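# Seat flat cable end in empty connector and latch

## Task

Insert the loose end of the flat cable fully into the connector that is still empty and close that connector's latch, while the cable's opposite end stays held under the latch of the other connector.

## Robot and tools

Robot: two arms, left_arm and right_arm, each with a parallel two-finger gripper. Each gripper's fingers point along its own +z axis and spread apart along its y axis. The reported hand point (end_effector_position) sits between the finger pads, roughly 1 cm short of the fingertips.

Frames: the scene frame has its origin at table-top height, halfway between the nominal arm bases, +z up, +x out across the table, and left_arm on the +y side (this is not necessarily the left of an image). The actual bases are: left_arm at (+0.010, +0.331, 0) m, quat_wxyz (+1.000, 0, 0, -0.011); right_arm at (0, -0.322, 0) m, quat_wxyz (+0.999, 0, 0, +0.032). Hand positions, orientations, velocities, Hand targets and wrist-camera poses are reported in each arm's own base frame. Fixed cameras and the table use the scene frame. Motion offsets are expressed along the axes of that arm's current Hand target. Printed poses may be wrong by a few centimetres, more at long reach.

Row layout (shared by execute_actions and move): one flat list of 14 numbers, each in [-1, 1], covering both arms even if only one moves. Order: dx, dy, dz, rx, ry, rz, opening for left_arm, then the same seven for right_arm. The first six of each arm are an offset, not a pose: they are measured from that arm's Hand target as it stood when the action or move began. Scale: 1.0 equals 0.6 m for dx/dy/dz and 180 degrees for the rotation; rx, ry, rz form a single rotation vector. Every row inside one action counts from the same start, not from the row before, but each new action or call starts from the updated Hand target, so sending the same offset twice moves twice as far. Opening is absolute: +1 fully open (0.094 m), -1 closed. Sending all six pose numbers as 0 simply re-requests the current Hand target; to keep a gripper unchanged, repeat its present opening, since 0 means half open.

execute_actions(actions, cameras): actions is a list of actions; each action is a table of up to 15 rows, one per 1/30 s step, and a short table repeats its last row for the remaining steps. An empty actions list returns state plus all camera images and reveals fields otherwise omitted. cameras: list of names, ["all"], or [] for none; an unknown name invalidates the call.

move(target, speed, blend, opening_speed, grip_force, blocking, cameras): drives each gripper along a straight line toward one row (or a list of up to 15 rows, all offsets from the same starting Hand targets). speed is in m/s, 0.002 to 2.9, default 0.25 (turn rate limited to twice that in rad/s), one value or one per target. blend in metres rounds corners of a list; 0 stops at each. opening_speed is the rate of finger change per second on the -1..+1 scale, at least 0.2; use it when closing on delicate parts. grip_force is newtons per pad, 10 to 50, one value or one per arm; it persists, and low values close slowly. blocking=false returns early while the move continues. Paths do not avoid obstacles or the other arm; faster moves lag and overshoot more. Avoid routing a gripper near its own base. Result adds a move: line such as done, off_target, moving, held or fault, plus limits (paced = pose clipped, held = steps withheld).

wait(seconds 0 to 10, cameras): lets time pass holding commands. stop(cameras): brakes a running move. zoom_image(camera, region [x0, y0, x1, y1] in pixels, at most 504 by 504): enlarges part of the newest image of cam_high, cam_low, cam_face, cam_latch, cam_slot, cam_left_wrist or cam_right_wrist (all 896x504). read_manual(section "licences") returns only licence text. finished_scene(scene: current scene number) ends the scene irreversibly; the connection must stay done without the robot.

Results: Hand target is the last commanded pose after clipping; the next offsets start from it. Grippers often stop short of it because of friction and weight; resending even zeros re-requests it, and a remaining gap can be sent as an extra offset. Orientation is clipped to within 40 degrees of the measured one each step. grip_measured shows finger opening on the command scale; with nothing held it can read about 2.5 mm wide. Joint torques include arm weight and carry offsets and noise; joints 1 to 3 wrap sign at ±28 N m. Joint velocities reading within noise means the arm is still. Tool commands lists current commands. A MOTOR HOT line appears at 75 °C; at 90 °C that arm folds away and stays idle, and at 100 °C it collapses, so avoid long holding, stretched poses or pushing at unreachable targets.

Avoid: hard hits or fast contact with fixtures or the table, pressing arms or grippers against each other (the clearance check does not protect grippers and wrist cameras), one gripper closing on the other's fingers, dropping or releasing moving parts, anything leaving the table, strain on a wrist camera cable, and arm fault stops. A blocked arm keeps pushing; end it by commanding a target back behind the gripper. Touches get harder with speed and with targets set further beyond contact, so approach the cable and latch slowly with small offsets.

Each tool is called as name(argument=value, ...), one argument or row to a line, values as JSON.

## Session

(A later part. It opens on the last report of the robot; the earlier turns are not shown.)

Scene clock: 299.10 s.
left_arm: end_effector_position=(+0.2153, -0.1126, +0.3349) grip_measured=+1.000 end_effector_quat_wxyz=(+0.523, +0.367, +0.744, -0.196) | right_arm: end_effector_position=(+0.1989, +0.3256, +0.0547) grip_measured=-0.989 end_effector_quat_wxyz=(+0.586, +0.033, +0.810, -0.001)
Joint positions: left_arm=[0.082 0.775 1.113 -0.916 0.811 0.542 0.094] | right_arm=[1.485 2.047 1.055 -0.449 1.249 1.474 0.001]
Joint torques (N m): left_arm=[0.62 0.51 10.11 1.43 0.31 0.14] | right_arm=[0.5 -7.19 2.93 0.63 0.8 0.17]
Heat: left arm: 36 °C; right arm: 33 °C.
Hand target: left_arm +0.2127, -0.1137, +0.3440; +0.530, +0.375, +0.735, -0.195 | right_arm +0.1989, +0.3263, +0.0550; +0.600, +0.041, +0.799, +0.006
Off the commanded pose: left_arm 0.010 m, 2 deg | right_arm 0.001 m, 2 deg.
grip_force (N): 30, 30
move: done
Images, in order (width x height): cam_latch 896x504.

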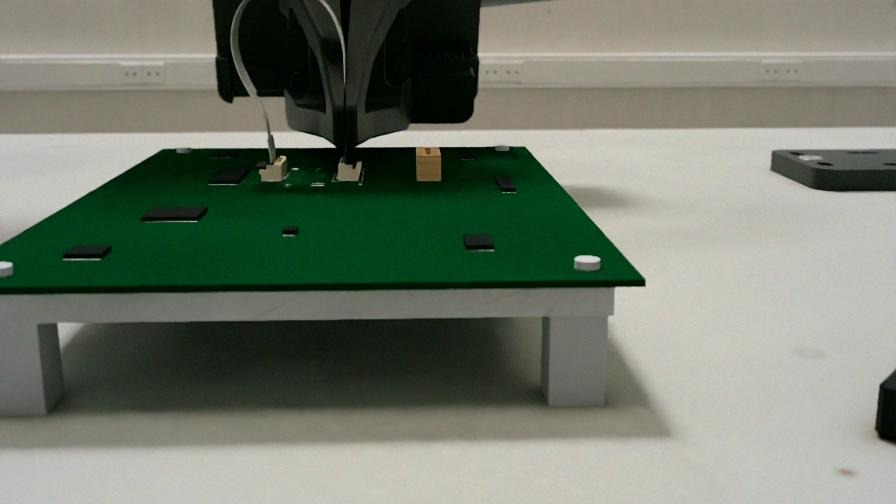

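move(
  target=[
    [0,0,0,0,0,0,1,-0.03513,0.00221,-0.01027,0,0,0,-1],
    [0,0,0,0,0,0,1,-0.04198,0.02003,0.00512,0,0,0,-1],
    [0,0,0,0,0,0,1,-0.00956,0.0022,-0.00254,0,0,0,-1],
    [0,0,0,0,0,0,1,0.00002,0.0016,0.00026,0,0,0,-1],
  ],
  blend=[0.004,0,0.003,0],
  speed=0.04,
  cameras=["cam_latch","cam_slot","cam_face"],
)

zoom_image(
  camera="cam_latch",
  region=[320, 120, 376, 184],
)

zoom_image(
  camera="cam_slot",
  region=[395, 310, 455, 355],
)

Scene clock: 303.67 s.
left_arm: end_effector_position=(+0.2153, -0.1126, +0.3349) grip_measured=+1.000 end_effector_quat_wxyz=(+0.523, +0.367, +0.744, -0.196) | right_arm: end_effector_position=(+0.1991, +0.3268, +0.0545) grip_measured=-0.989 end_effector_quat_wxyz=(+0.586, +0.034, +0.810, +0.000)
Joint positions: left_arm=[0.082 0.775 1.113 -0.916 0.811 0.542 0.094] | right_arm=[1.484 2.05 1.059 -0.447 1.249 1.472 0.001]
Joint torques (N m): left_arm=[0.65 0.62 10.02 1.43 0.3 0.17] | right_arm=[0.49 -7.27 2.95 0.61 0.8 0.15]
Heat: left arm: 37 °C; right arm: 33 °C.
Hand target: left_arm +0.2127, -0.1137, +0.3440; +0.530, +0.375, +0.735, -0.195 | right_arm +0.1991, +0.3273, +0.0550; +0.600, +0.041, +0.799, +0.006
Off the commanded pose: left_arm 0.010 m, 2 deg | right_arm 0.001 m, 2 deg.
grip_force (N): 30, 30
move: done
Images, in order (width x height): cam_face 896x504, cam_latch 896x504, cam_slot 896x504.

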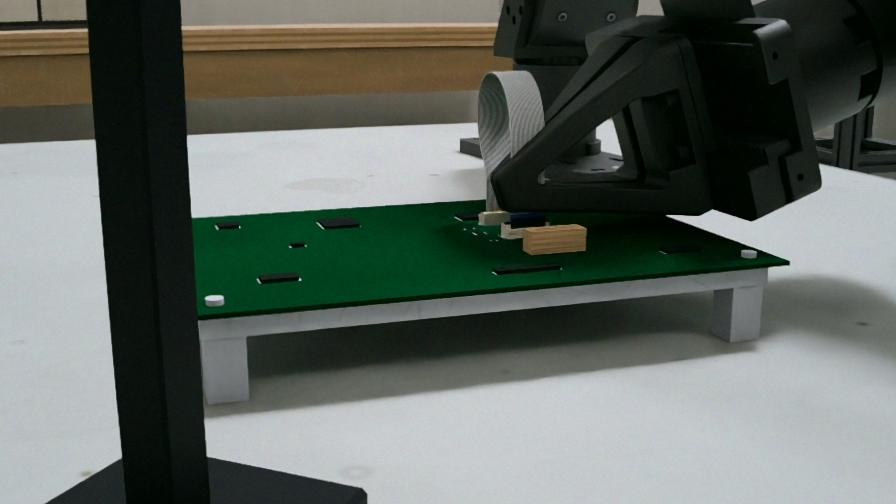

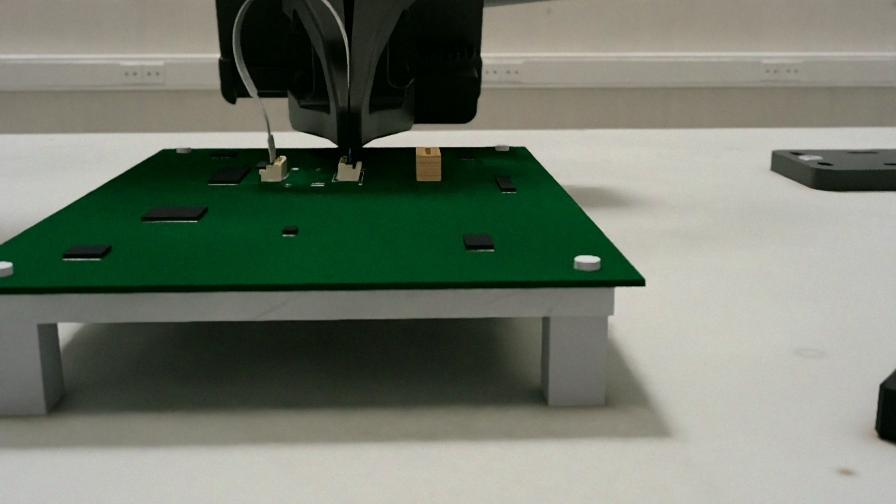

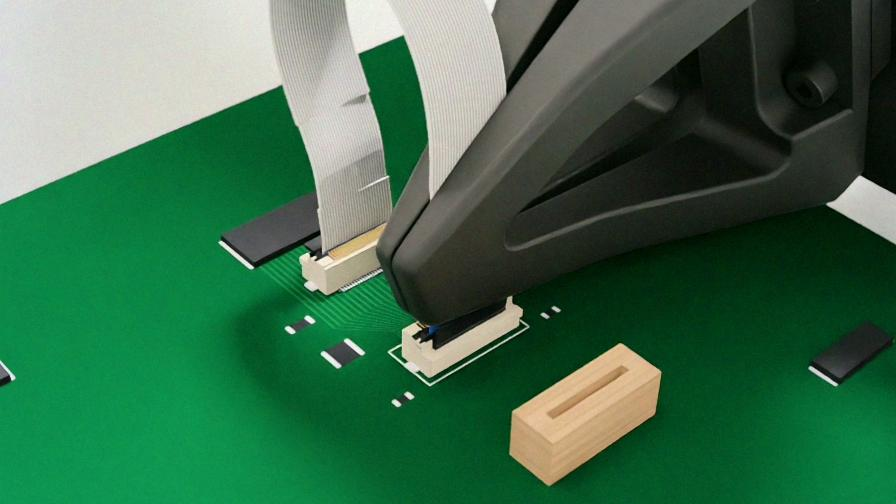

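Scaled by 7.875 from the camera's 896x504 image, which has a finer 1280x720 frame.

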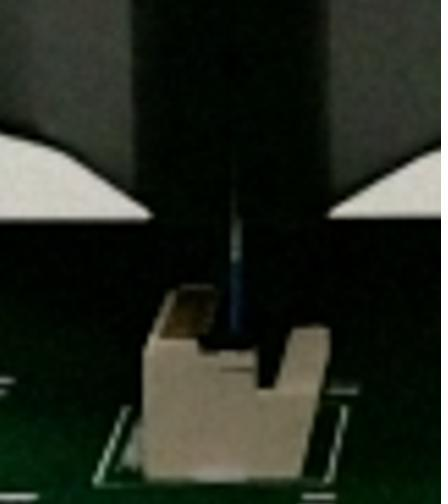

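Scaled by 8.400 from the camera's 896x504 image, which has a finer 1280x720 frame.

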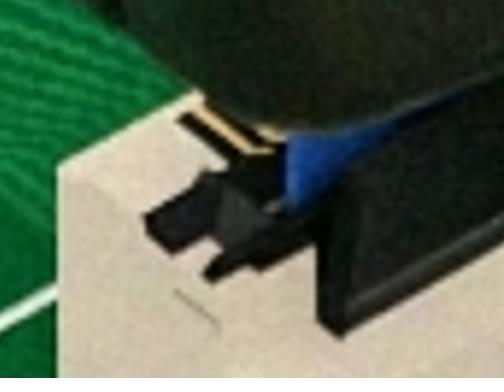

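move(
  target=[
    [0,0,0,0,0,0,1,-0.03513,0.00221,-0.01027,0,0,0,-1],
    [0,0,0,0,0,0,1,-0.04204,0.01802,0.00487,0,0,0,-1],
    [0,0,0,0,0,0,1,-0.0096,0.00027,-0.00279,0,0,0,-1],
    [0,0,0,0,0,0,1,-0.00002,-0.00033,0.00001,0,0,0,-1],
  ],
  blend=[0.004,0,0.003,0],
  speed=0.04,
  cameras=["cam_latch","cam_slot"],
)

zoom_image(
  camera="cam_latch",
  region=[320, 120, 376, 184],
)

zoom_image(
  camera="cam_slot",
  region=[395, 310, 455, 355],
)

Scene clock: 308.60 s.
left_arm: end_effector_position=(+0.2153, -0.1126, +0.3349) grip_measured=+1.000 end_effector_quat_wxyz=(+0.523, +0.367, +0.744, -0.196) | right_arm: end_effector_position=(+0.1991, +0.3269, +0.0551) grip_measured=-0.989 end_effector_quat_wxyz=(+0.586, +0.035, +0.810, +0.001)
Joint positions: left_arm=[0.082 0.775 1.113 -0.916 0.811 0.542 0.094] | right_arm=[1.484 2.047 1.058 -0.445 1.248 1.472 0.001]
Joint torques (N m): left_arm=[0.54 0.58 9.95 1.42 0.28 0.13] | right_arm=[0.5 -7.08 2.96 0.63 0.81 0.18]
Heat: left arm: 37 °C; right arm: 33 °C.
Hand target: left_arm +0.2127, -0.1137, +0.3440; +0.530, +0.375, +0.735, -0.195 | right_arm +0.1991, +0.3272, +0.0550; +0.600, +0.041, +0.799, +0.007
Off the commanded pose: left_arm 0.010 m, 2 deg | right_arm 0.000 m, 2 deg.
grip_force (N): 30, 30
move: done
Images, in order (width x height): cam_latch 896x504, cam_slot 896x504.

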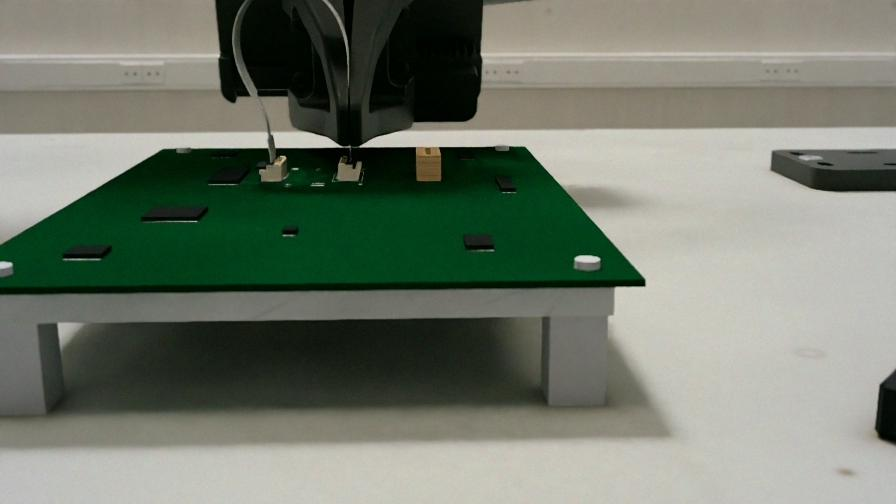

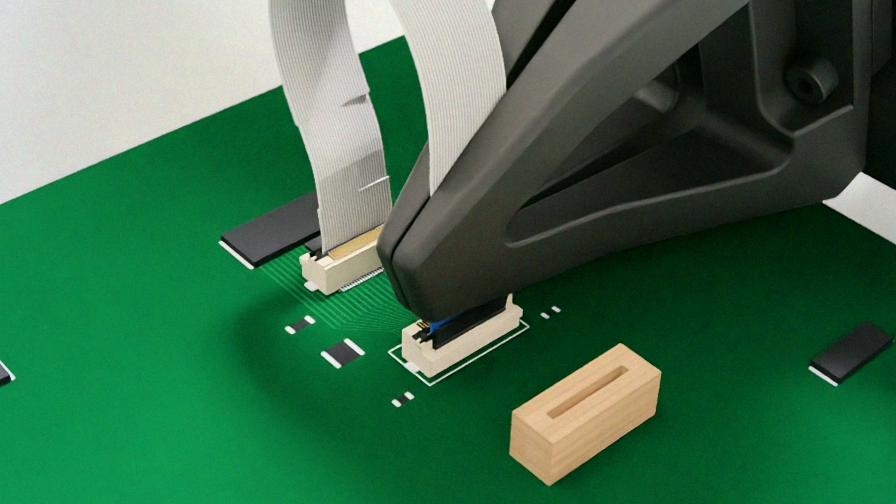

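Scaled by 7.875 from the camera's 896x504 image, which has a finer 1280x720 frame.

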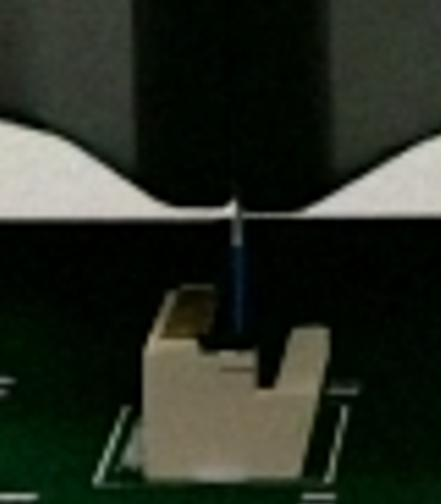

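Scaled by 8.400 from the camera's 896x504 image, which has a finer 1280x720 frame.

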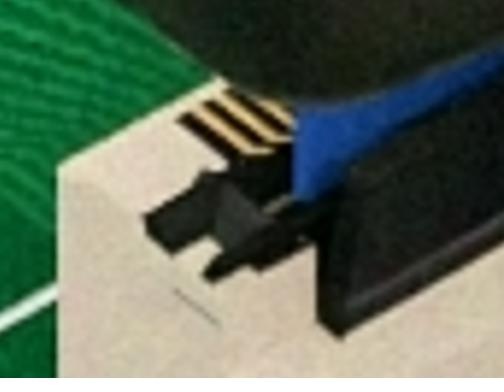

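move(
  target=[
    [0,0,0,0,0,0,1,-0.03513,0.00221,-0.01027,0,0,0,-1],
    [0,0,0,0,0,0,1,-0.04206,0.01769,0.00489,0,0,0,-1],
    [0,0,0,0,0,0,1,-0.00963,-0.00006,-0.00277,0,0,0,-1],
    [0,0,0,0,0,0,1,-0.00005,-0.00066,0.00003,0,0,0,-1],
  ],
  blend=[0.004,0,0.003,0],
  speed=0.04,
  cameras=["cam_latch","cam_slot"],
)

zoom_image(
  camera="cam_latch",
  region=[320, 120, 376, 184],
)

zoom_image(
  camera="cam_slot",
  region=[395, 310, 455, 355],
)

Scene clock: 312.97 s.
left_arm: end_effector_position=(+0.2153, -0.1126, +0.3349) grip_measured=+1.000 end_effector_quat_wxyz=(+0.523, +0.367, +0.744, -0.196) | right_arm: end_effector_position=(+0.1992, +0.3264, +0.0550) grip_measured=-0.989 end_effector_quat_wxyz=(+0.586, +0.035, +0.810, +0.001)
Joint positions: left_arm=[0.082 0.775 1.113 -0.916 0.811 0.542 0.094] | right_arm=[1.484 2.047 1.056 -0.444 1.249 1.472 0.001]
Joint torques (N m): left_arm=[0.58 0.51 9.98 1.38 0.27 0.11] | right_arm=[0.5 -7.16 2.95 0.61 0.8 0.16]
Heat: left arm: 37 °C; right arm: 33 °C.
Hand target: left_arm +0.2127, -0.1137, +0.3440; +0.530, +0.375, +0.735, -0.195 | right_arm +0.1992, +0.3267, +0.0550; +0.600, +0.041, +0.799, +0.007
Off the commanded pose: left_arm 0.010 m, 2 deg | right_arm 0.000 m, 2 deg.
grip_force (N): 30, 30
move: done
Images, in order (width x height): cam_latch 896x504, cam_slot 896x504.

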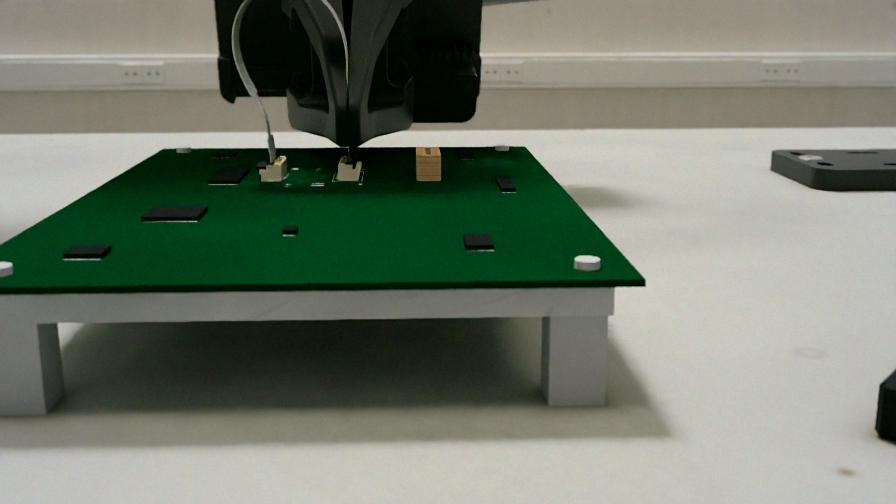

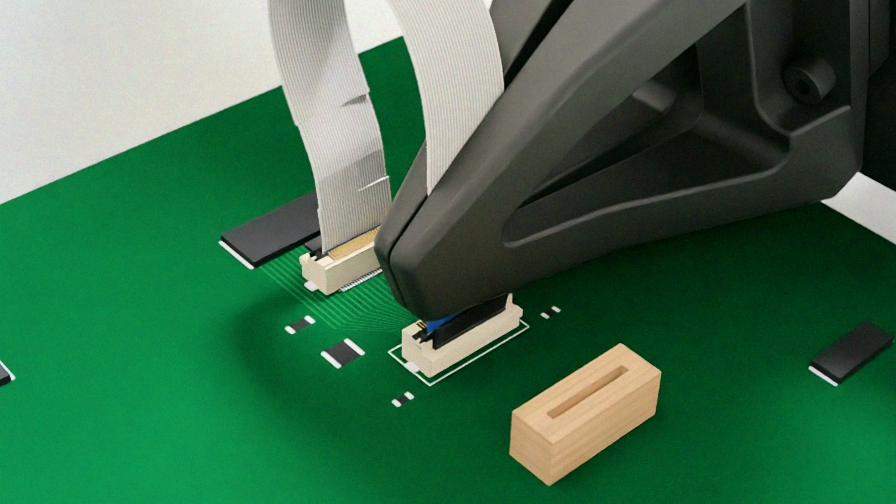

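Scaled by 7.875 from the camera's 896x504 image, which has a finer 1280x720 frame.

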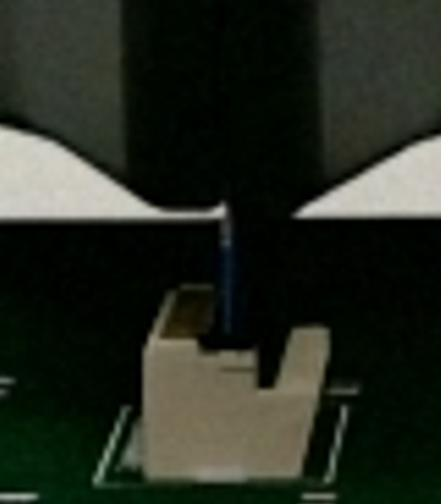

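Scaled by 8.400 from the camera's 896x504 image, which has a finer 1280x720 frame.

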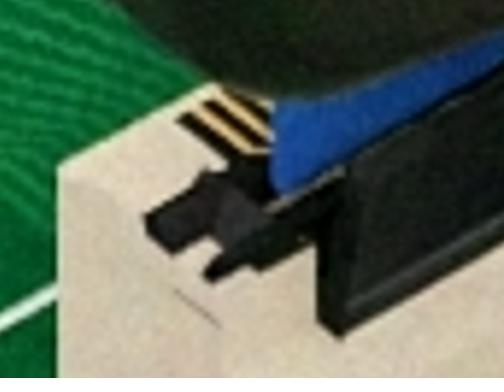

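move(
  target=[0,0,0,0,0,0,1,0.00559,-0.00035,0.00163,0,0,0,-1],
  speed=0.02,
  cameras=["cam_latch","cam_slot"],
)

zoom_image(
  camera="cam_latch",
  region=[320, 120, 376, 184],
)

zoom_image(
  camera="cam_slot",
  region=[395, 310, 455, 355],
)

Scene clock: 315.57 s.
left_arm: end_effector_position=(+0.2153, -0.1126, +0.3349) grip_measured=+1.000 end_effector_quat_wxyz=(+0.523, +0.367, +0.744, -0.196) | right_arm: end_effector_position=(+0.1992, +0.3271, +0.0542) grip_measured=-0.989 end_effector_quat_wxyz=(+0.589, +0.036, +0.807, +0.002)
Joint positions: left_arm=[0.082 0.775 1.113 -0.916 0.811 0.542 0.094] | right_arm=[1.485 2.055 1.056 -0.436 1.258 1.474 0.001]
Joint torques (N m): left_arm=[0.55 0.49 10.14 1.38 0.31 0.09] | right_arm=[0.36 -7.01 2.71 0.66 0.73 0.15]
Heat: left arm: 37 °C; right arm: 33 °C.
Hand target: left_arm +0.2127, -0.1137, +0.3440; +0.530, +0.375, +0.735, -0.195 | right_arm +0.1992, +0.3267, +0.0516; +0.600, +0.041, +0.799, +0.007
Off the commanded pose: left_arm 0.010 m, 2 deg | right_arm 0.003 m, 2 deg.
grip_force (N): 30, 30
move: done
Images, in order (width x height): cam_latch 896x504, cam_slot 896x504.

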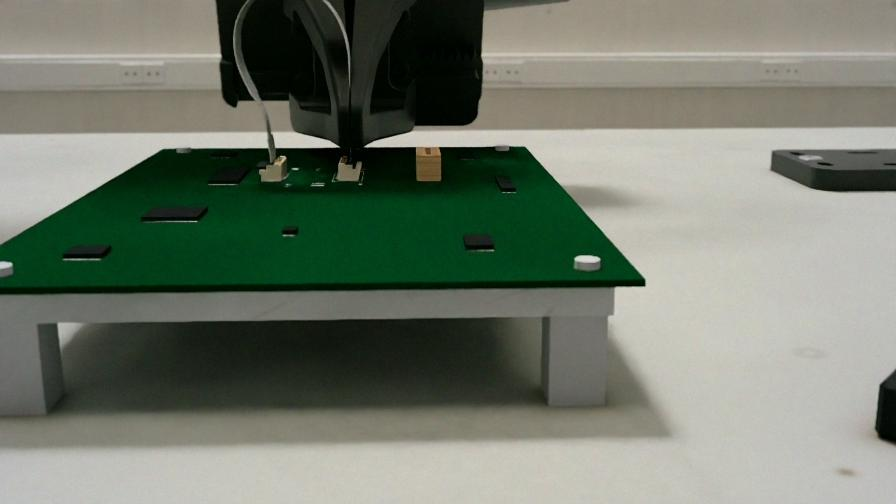

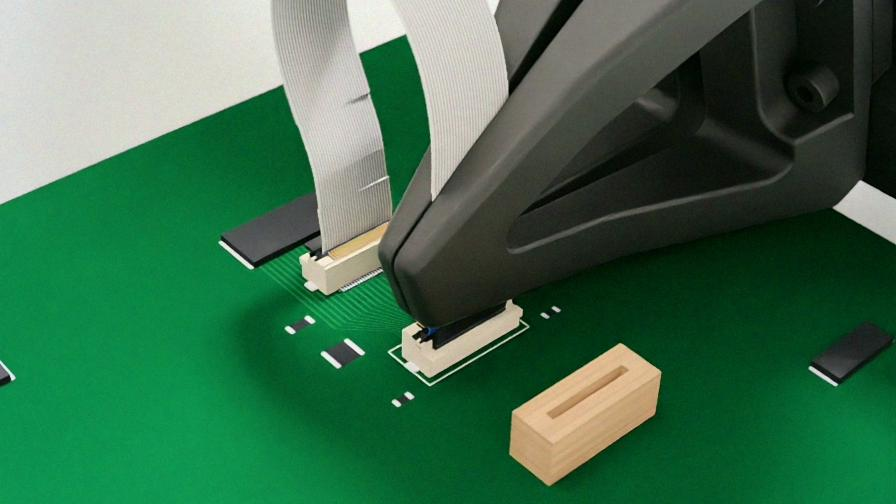

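Scaled by 7.875 from the camera's 896x504 image, which has a finer 1280x720 frame.

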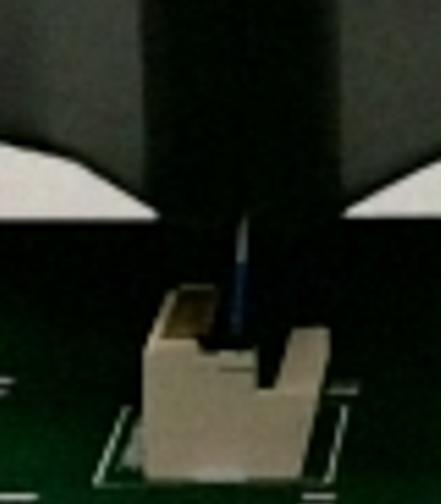

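Scaled by 8.400 from the camera's 896x504 image, which has a finer 1280x720 frame.

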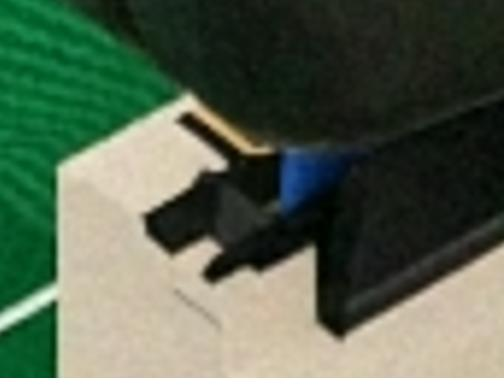

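execute_actions(
  actions=[],
  cameras=["cam_face","cam_slot","cam_right_wrist"],
)

zoom_image(
  camera="cam_face",
  region=[488, 195, 558, 245],
)

zoom_image(
  camera="cam_slot",
  region=[425, 325, 450, 343],
)

zoom_image(
  camera="cam_slot",
  region=[490, 280, 530, 310],
)

Scene clock: 320.47 s.
left_arm: end_effector_position=(+0.2153, -0.1126, +0.3349) grip_measured=+1.000 end_effector_quat_wxyz=(+0.523, +0.367, +0.744, -0.196) | right_arm: end_effector_position=(+0.1992, +0.3271, +0.0543) grip_measured=-0.989 end_effector_quat_wxyz=(+0.589, +0.036, +0.807, +0.002)
Joint positions: left_arm=[0.082 0.775 1.113 -0.916 0.811 0.542 0.094] | right_arm=[1.485 2.055 1.056 -0.435 1.258 1.474 0.001]
Joint velocities: within noise
Joint torques (N m): left_arm=[0.62 0.49 9.98 1.39 0.29 0.12] | right_arm=[0.36 -7.01 2.71 0.64 0.73 0.16]
Heat: left arm: 37 °C; right arm: 33 °C.
Hand target: left_arm +0.2127, -0.1137, +0.3440; +0.530, +0.375, +0.735, -0.195 | right_arm +0.1992, +0.3267, +0.0516; +0.600, +0.041, +0.799, +0.007
Tool commands: left_gripper/opening=+1.0 right_gripper/opening=-1.0
Off the commanded pose: left_arm 0.010 m, 2 deg | right_arm 0.003 m, 2 deg.
grip_force (N): 30, 30
Images, in order (width x height): cam_face 896x504, cam_slot 896x504, cam_right_wrist 896x504.

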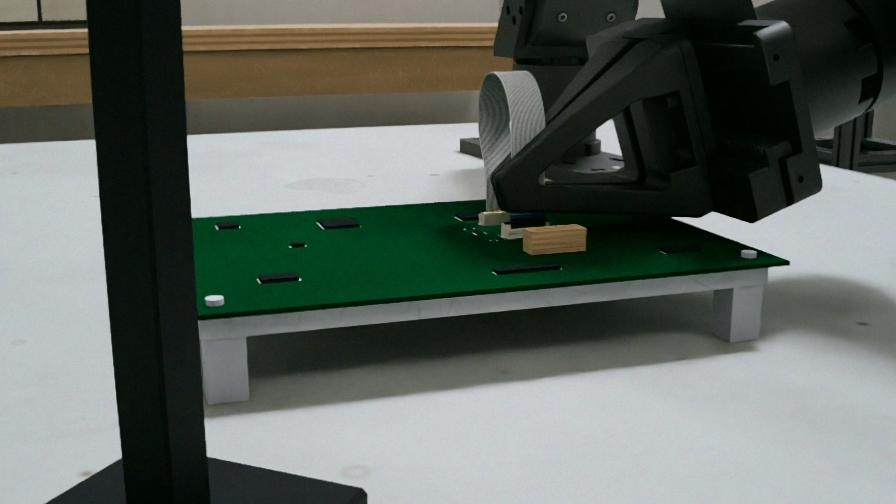

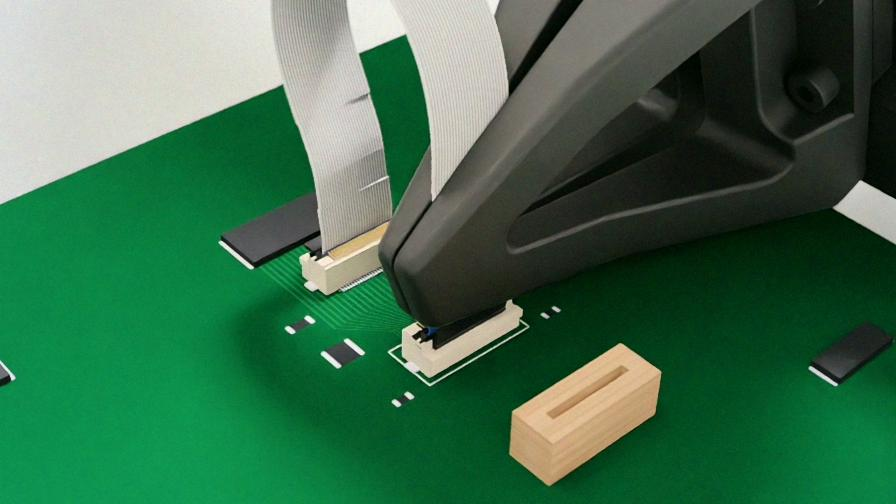

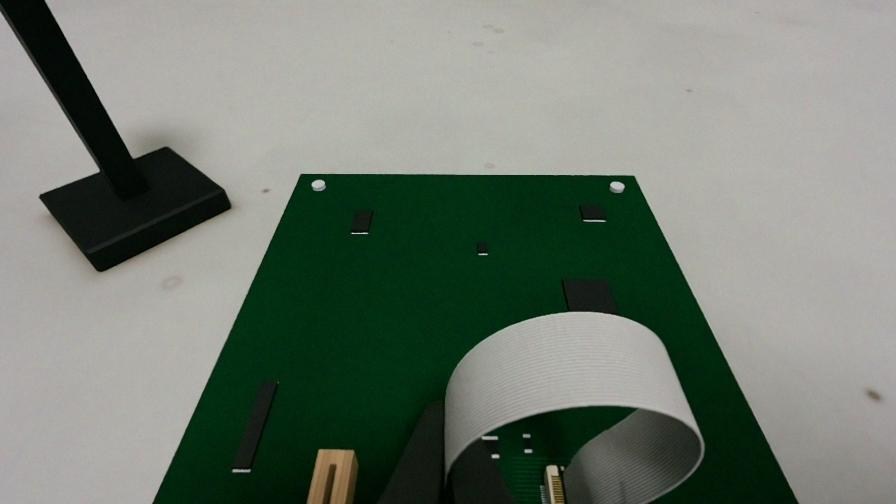

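Scaled by 7.200 from the camera's 896x504 image, which has a finer 1280x720 frame.

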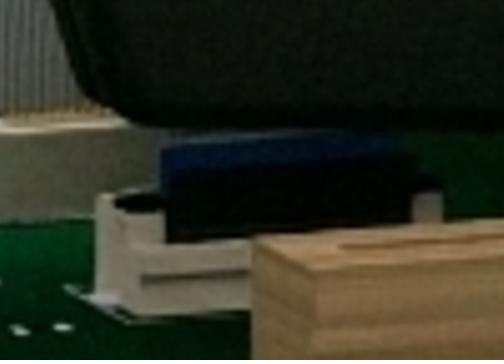

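Scaled by 20.160 from the camera's 896x504 image, which has a finer 1280x720 frame.

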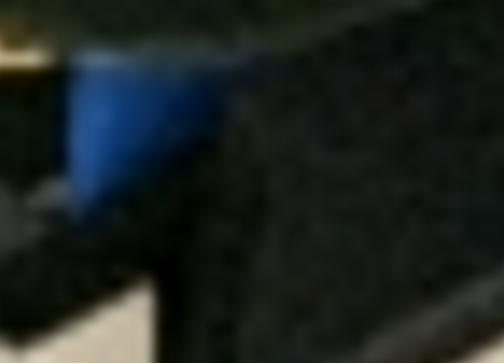

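Scaled by 12.600 from the camera's 896x504 image, which has a finer 1280x720 frame.

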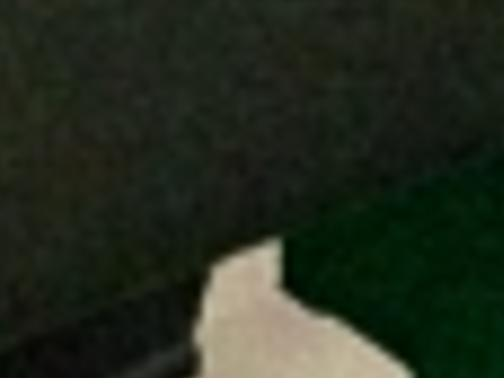

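execute_actions(
  actions=[],
  cameras=["cam_latch"],
)

zoom_image(
  camera="cam_latch",
  region=[336, 144, 364, 170],
)

zoom_image(
  camera="cam_latch",
  region=[258, 144, 290, 186],
)

Scene clock: 324.80 s.
left_arm: end_effector_position=(+0.2153, -0.1126, +0.3349) grip_measured=+1.000 end_effector_quat_wxyz=(+0.523, +0.367, +0.744, -0.196) | right_arm: end_effector_position=(+0.1992, +0.3271, +0.0543) grip_measured=-0.989 end_effector_quat_wxyz=(+0.589, +0.036, +0.807, +0.002)
Joint positions: left_arm=[0.082 0.775 1.113 -0.916 0.811 0.542 0.094] | right_arm=[1.485 2.055 1.056 -0.435 1.258 1.474 0.001]
Joint velocities: within noise
Joint torques (N m): left_arm=[0.57 0.54 9.94 1.42 0.29 0.13] | right_arm=[0.36 -6.99 2.73 0.65 0.72 0.16]
Heat: left arm: 37 °C; right arm: 33 °C.
Hand target: left_arm +0.2127, -0.1137, +0.3440; +0.530, +0.375, +0.735, -0.195 | right_arm +0.1992, +0.3267, +0.0516; +0.600, +0.041, +0.799, +0.007
Tool commands: left_gripper/opening=+1.0 right_gripper/opening=-1.0
Off the commanded pose: left_arm 0.010 m, 2 deg | right_arm 0.003 m, 2 deg.
grip_force (N): 30, 30
Images, in order (width x height): cam_latch 896x504.

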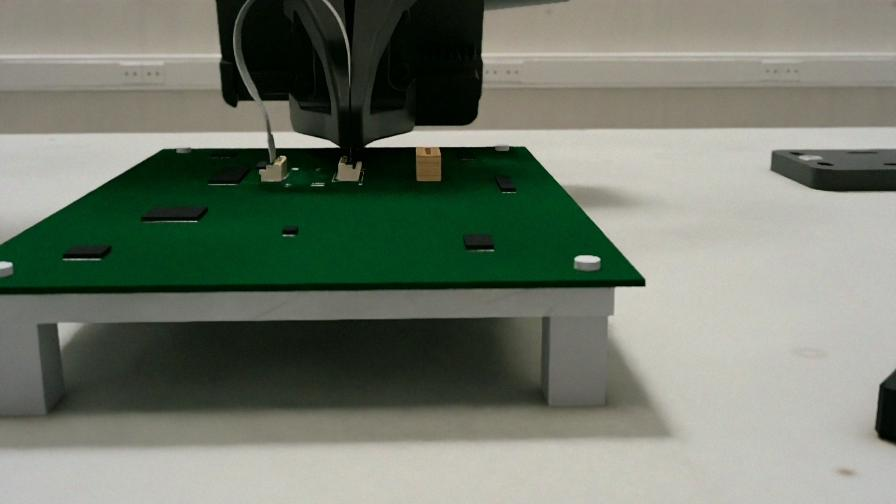

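Scaled by 18.000 from the camera's 896x504 image, which has a finer 1280x720 frame.

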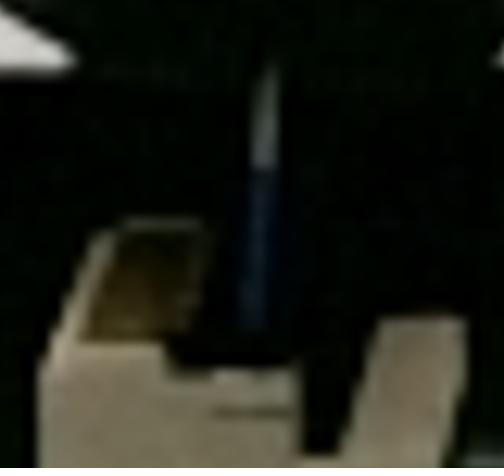

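Scaled by 12.000 from the camera's 896x504 image, which has a finer 1280x720 frame.

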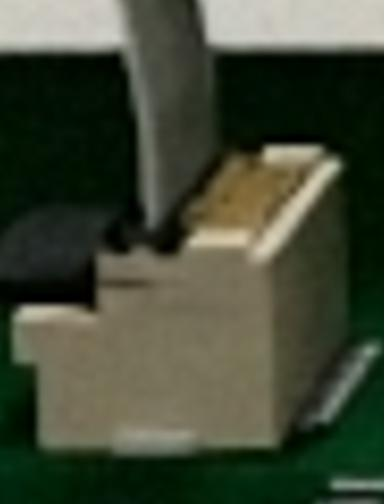

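move(
  target=[
    [0,0,0,0,0,0,1,-0.03513,0.00221,-0.01027,-0.0053,0.0003,-0.0016,-1],
    [0,0,0,0,0,0,1,-0.04747,0.01769,0.00315,-0.0053,0.0003,-0.0016,-1],
    [0,0,0,0,0,0,1,-0.01504,-0.00006,-0.00451,-0.0053,0.0003,-0.0016,-1],
    [0,0,0,0,0,0,1,-0.00546,-0.00066,-0.00171,-0.0053,0.0003,-0.0016,-1],
  ],
  blend=[0.004,0,0.003,0],
  speed=0.04,
  cameras=["cam_latch","cam_slot"],
)

zoom_image(
  camera="cam_latch",
  region=[336, 144, 364, 170],
)

zoom_image(
  camera="cam_slot",
  region=[395, 310, 455, 355],
)

Scene clock: 334.63 s.
left_arm: end_effector_position=(+0.2153, -0.1126, +0.3349) grip_measured=+1.000 end_effector_quat_wxyz=(+0.523, +0.367, +0.744, -0.196) | right_arm: end_effector_position=(+0.1996, +0.3260, +0.0550) grip_measured=-0.989 end_effector_quat_wxyz=(+0.590, +0.026, +0.807, +0.004)
Joint positions: left_arm=[0.082 0.775 1.113 -0.916 0.811 0.542 0.094] | right_arm=[1.484 2.033 1.021 -0.368 1.256 1.411 0.001]
Joint torques (N m): left_arm=[0.44 0.61 9.99 1.43 0.25 0.1] | right_arm=[0.47 -7.41 2.8 0.69 0.71 0.19]
Heat: left arm: 37 °C; right arm: 33 °C.
Hand target: left_arm +0.2127, -0.1137, +0.3440; +0.530, +0.375, +0.735, -0.195 | right_arm +0.1991, +0.3261, +0.0550; +0.600, +0.034, +0.799, +0.012
Off the commanded pose: left_arm 0.010 m, 2 deg | right_arm 0.000 m, 2 deg.
grip_force (N): 30, 30
move: done
Images, in order (width x height): cam_latch 896x504, cam_slot 896x504.

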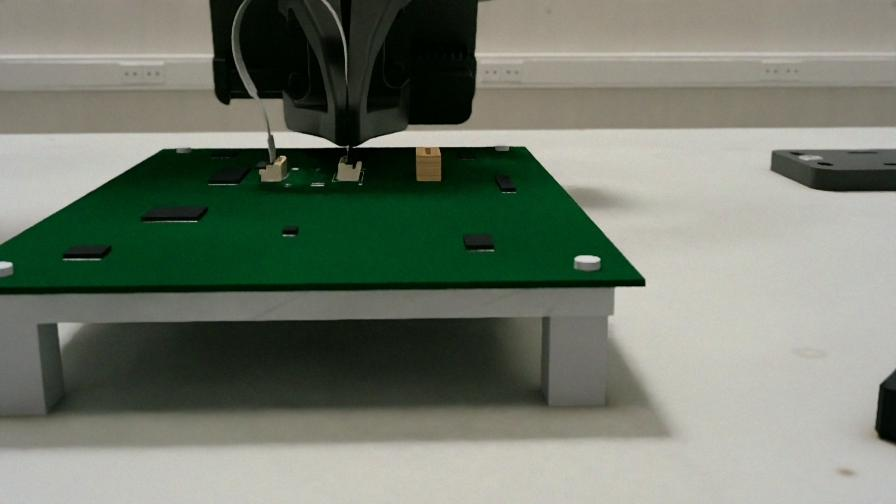

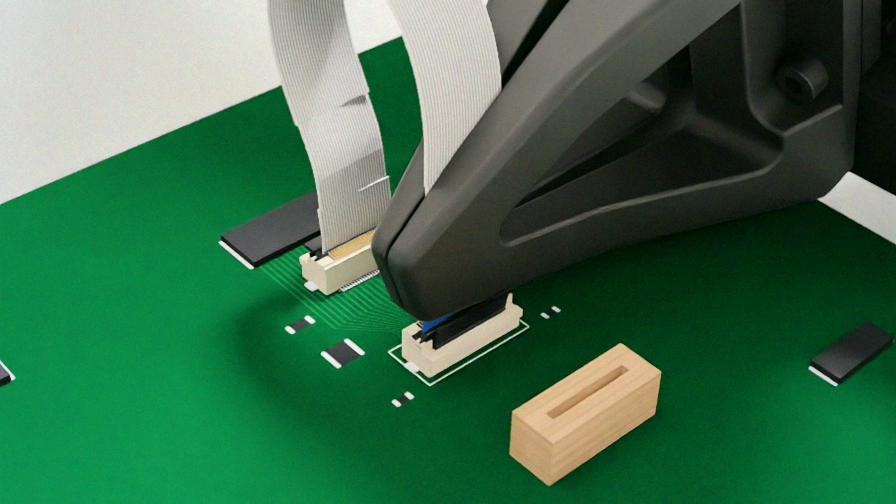

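Scaled by 18.000 from the camera's 896x504 image, which has a finer 1280x720 frame.

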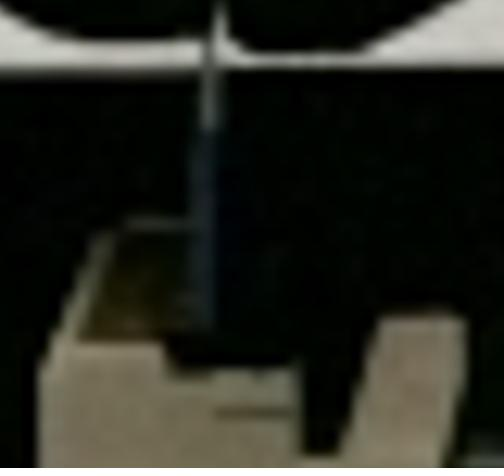

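Scaled by 8.400 from the camera's 896x504 image, which has a finer 1280x720 frame.

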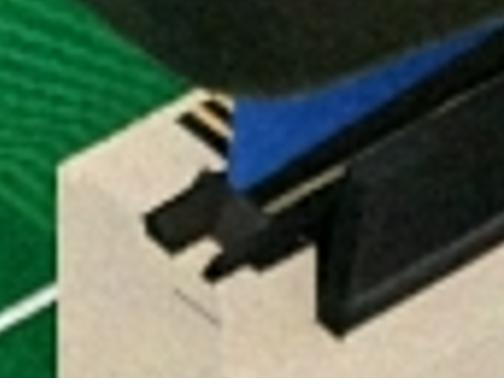

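move(
  target=[
    [0,0,0,0,0,0,1,-0.03193,0.002,-0.0093,0,0,0,-1],
    [0,0,0,0,0,0,1,-0.04187,0.01919,0.00464,0,0,0,-1],
    [0,0,0,0,0,0,1,-0.00936,0.00174,-0.0033,0,0,0,-1],
    [0,0,0,0,0,0,1,0.00022,0.00114,-0.00051,0,0,0,-1],
  ],
  blend=[0.004,0,0.003,0],
  speed=0.04,
  cameras=["cam_latch","cam_slot","cam_face"],
)

zoom_image(
  camera="cam_latch",
  region=[336, 144, 364, 170],
)

zoom_image(
  camera="cam_slot",
  region=[395, 310, 455, 355],
)

zoom_image(
  camera="cam_face",
  region=[488, 195, 558, 245],
)

Scene clock: 339.93 s.
left_arm: end_effector_position=(+0.2153, -0.1126, +0.3349) grip_measured=+1.000 end_effector_quat_wxyz=(+0.523, +0.367, +0.744, -0.196) | right_arm: end_effector_position=(+0.1988, +0.3269, +0.0550) grip_measured=-0.989 end_effector_quat_wxyz=(+0.586, +0.027, +0.809, +0.006)
Joint positions: left_arm=[0.082 0.775 1.113 -0.916 0.811 0.542 0.094] | right_arm=[1.485 2.03 1.023 -0.373 1.247 1.414 0.001]
Joint torques (N m): left_arm=[0.57 0.61 9.96 1.41 0.26 0.12] | right_arm=[0.49 -7.02 2.95 0.7 0.79 0.14]
Heat: left arm: 37 °C; right arm: 34 °C.
Hand target: left_arm +0.2127, -0.1137, +0.3440; +0.530, +0.375, +0.735, -0.195 | right_arm +0.1987, +0.3269, +0.0550; +0.600, +0.034, +0.799, +0.012
Off the commanded pose: left_arm 0.010 m, 2 deg | right_arm 0.000 m, 2 deg.
grip_force (N): 30, 30
move: done
Images, in order (width x height): cam_face 896x504, cam_latch 896x504, cam_slot 896x504.

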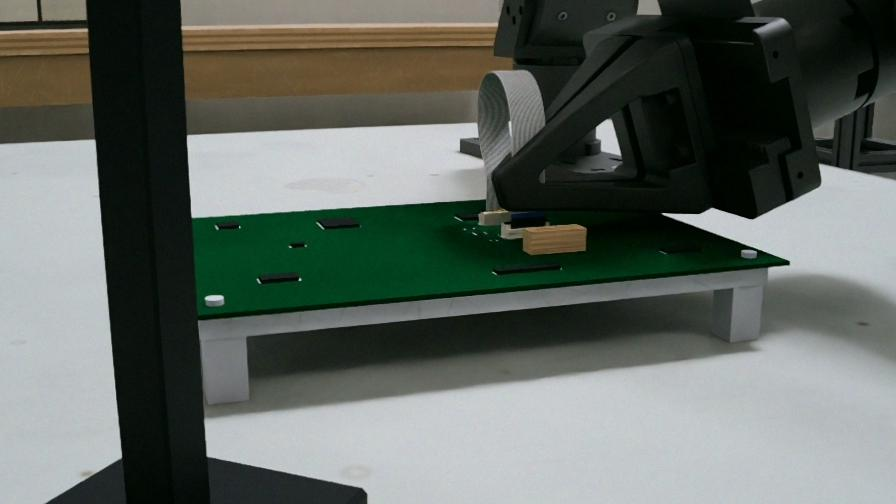

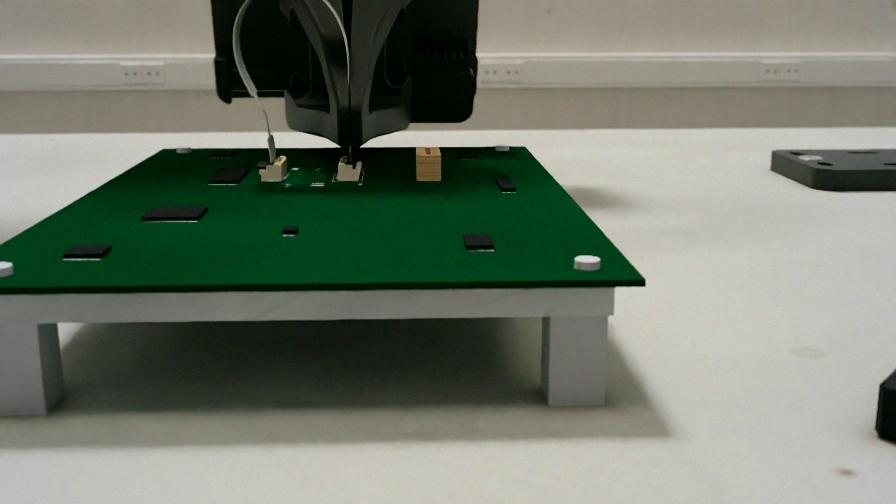

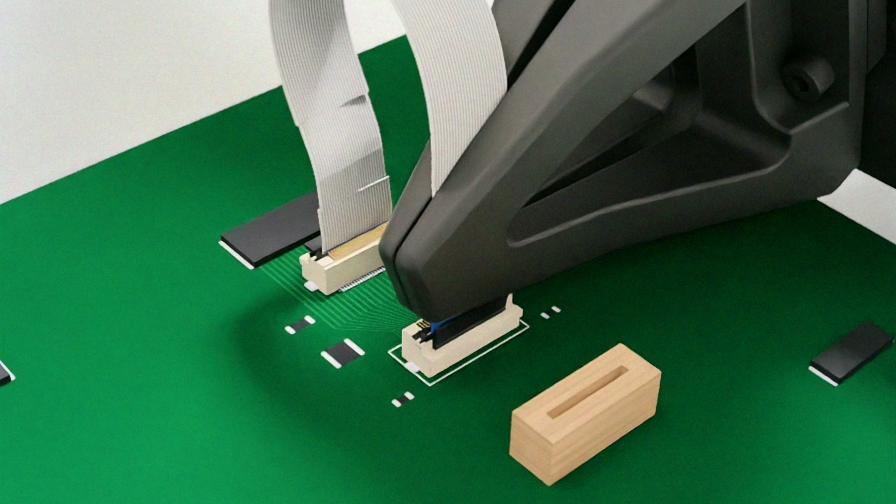

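Scaled by 18.000 from the camera's 896x504 image, which has a finer 1280x720 frame.

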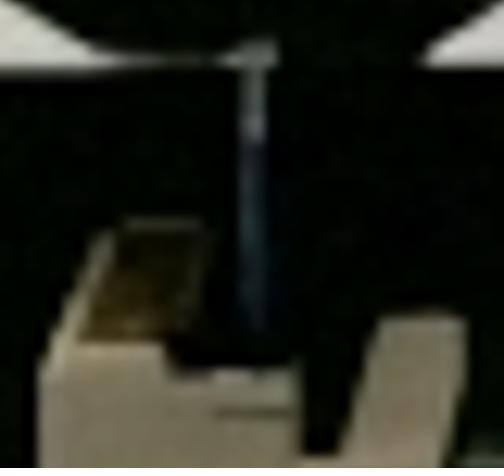

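Scaled by 8.400 from the camera's 896x504 image, which has a finer 1280x720 frame.

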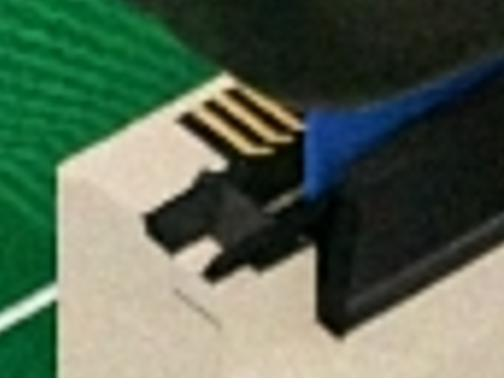

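Scaled by 7.200 from the camera's 896x504 image, which has a finer 1280x720 frame.

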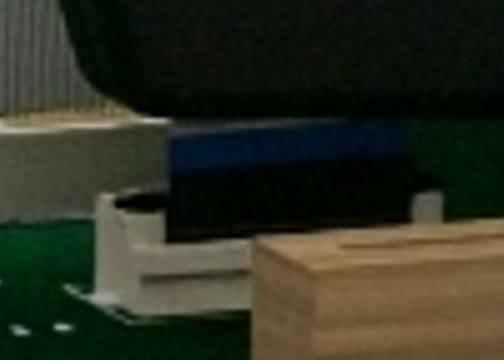

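move(
  target=[
    [0,0,0,0,0,0,1,-0.03193,0.002,-0.0093,0,0,0,-1],
    [0,0,0,0,0,0,1,-0.04225,0.01773,0.00564,0,0,0,-1],
    [0,0,0,0,0,0,1,-0.00974,0.00029,-0.0023,0,0,0,-1],
    [0,0,0,0,0,0,1,-0.00016,-0.00031,0.00049,0,0,0,-1],
  ],
  blend=[0.004,0,0.003,0],
  speed=0.04,
  cameras=["cam_latch","cam_slot"],
)

zoom_image(
  camera="cam_latch",
  region=[336, 144, 364, 170],
)

zoom_image(
  camera="cam_slot",
  region=[395, 310, 455, 355],
)

Scene clock: 344.43 s.
left_arm: end_effector_position=(+0.2153, -0.1126, +0.3349) grip_measured=+1.000 end_effector_quat_wxyz=(+0.523, +0.367, +0.744, -0.196) | right_arm: end_effector_position=(+0.1992, +0.3266, +0.0549) grip_measured=-0.989 end_effector_quat_wxyz=(+0.587, +0.027, +0.809, +0.006)
Joint positions: left_arm=[0.082 0.775 1.113 -0.916 0.811 0.542 0.094] | right_arm=[1.484 2.03 1.021 -0.369 1.248 1.411 0.001]
Joint torques (N m): left_arm=[0.43 0.65 10 1.4 0.27 0.11] | right_arm=[0.5 -7.1 2.93 0.69 0.78 0.16]
Heat: left arm: 37 °C; right arm: 34 °C.
Hand target: left_arm +0.2127, -0.1137, +0.3440; +0.530, +0.375, +0.735, -0.195 | right_arm +0.1991, +0.3266, +0.0549; +0.600, +0.034, +0.799, +0.012
Off the commanded pose: left_arm 0.010 m, 2 deg | right_arm 0.000 m, 2 deg.
grip_force (N): 30, 30
move: done
Images, in order (width x height): cam_latch 896x504, cam_slot 896x504.

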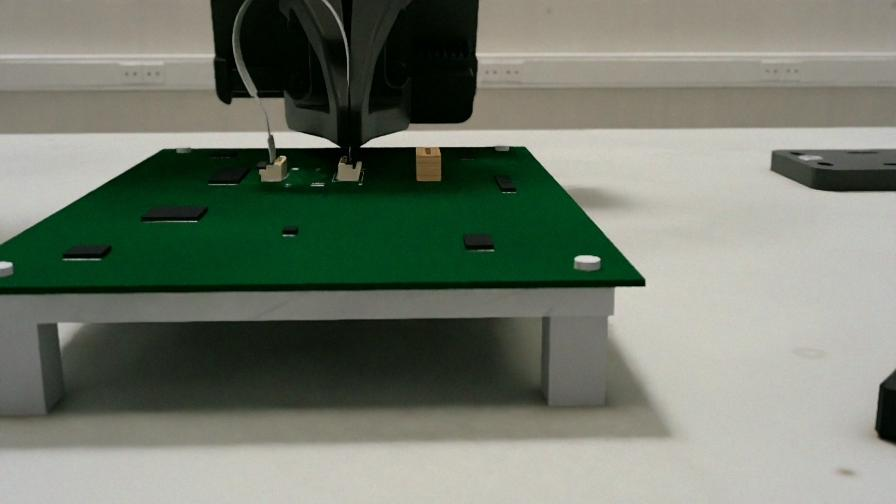

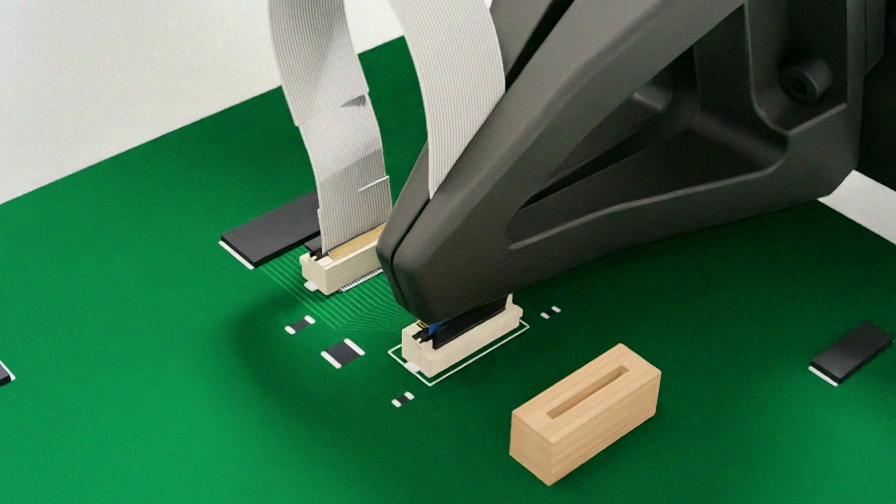

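Scaled by 18.000 from the camera's 896x504 image, which has a finer 1280x720 frame.

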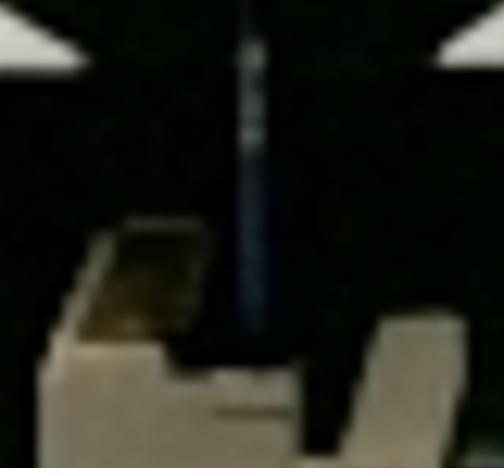

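Scaled by 8.400 from the camera's 896x504 image, which has a finer 1280x720 frame.

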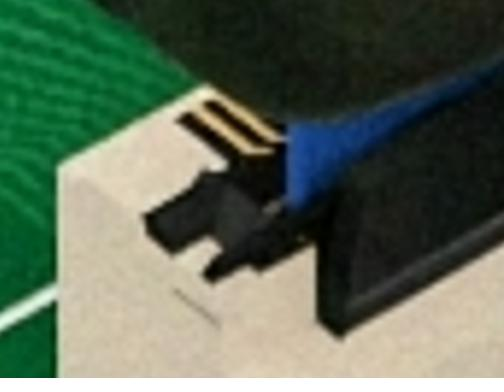

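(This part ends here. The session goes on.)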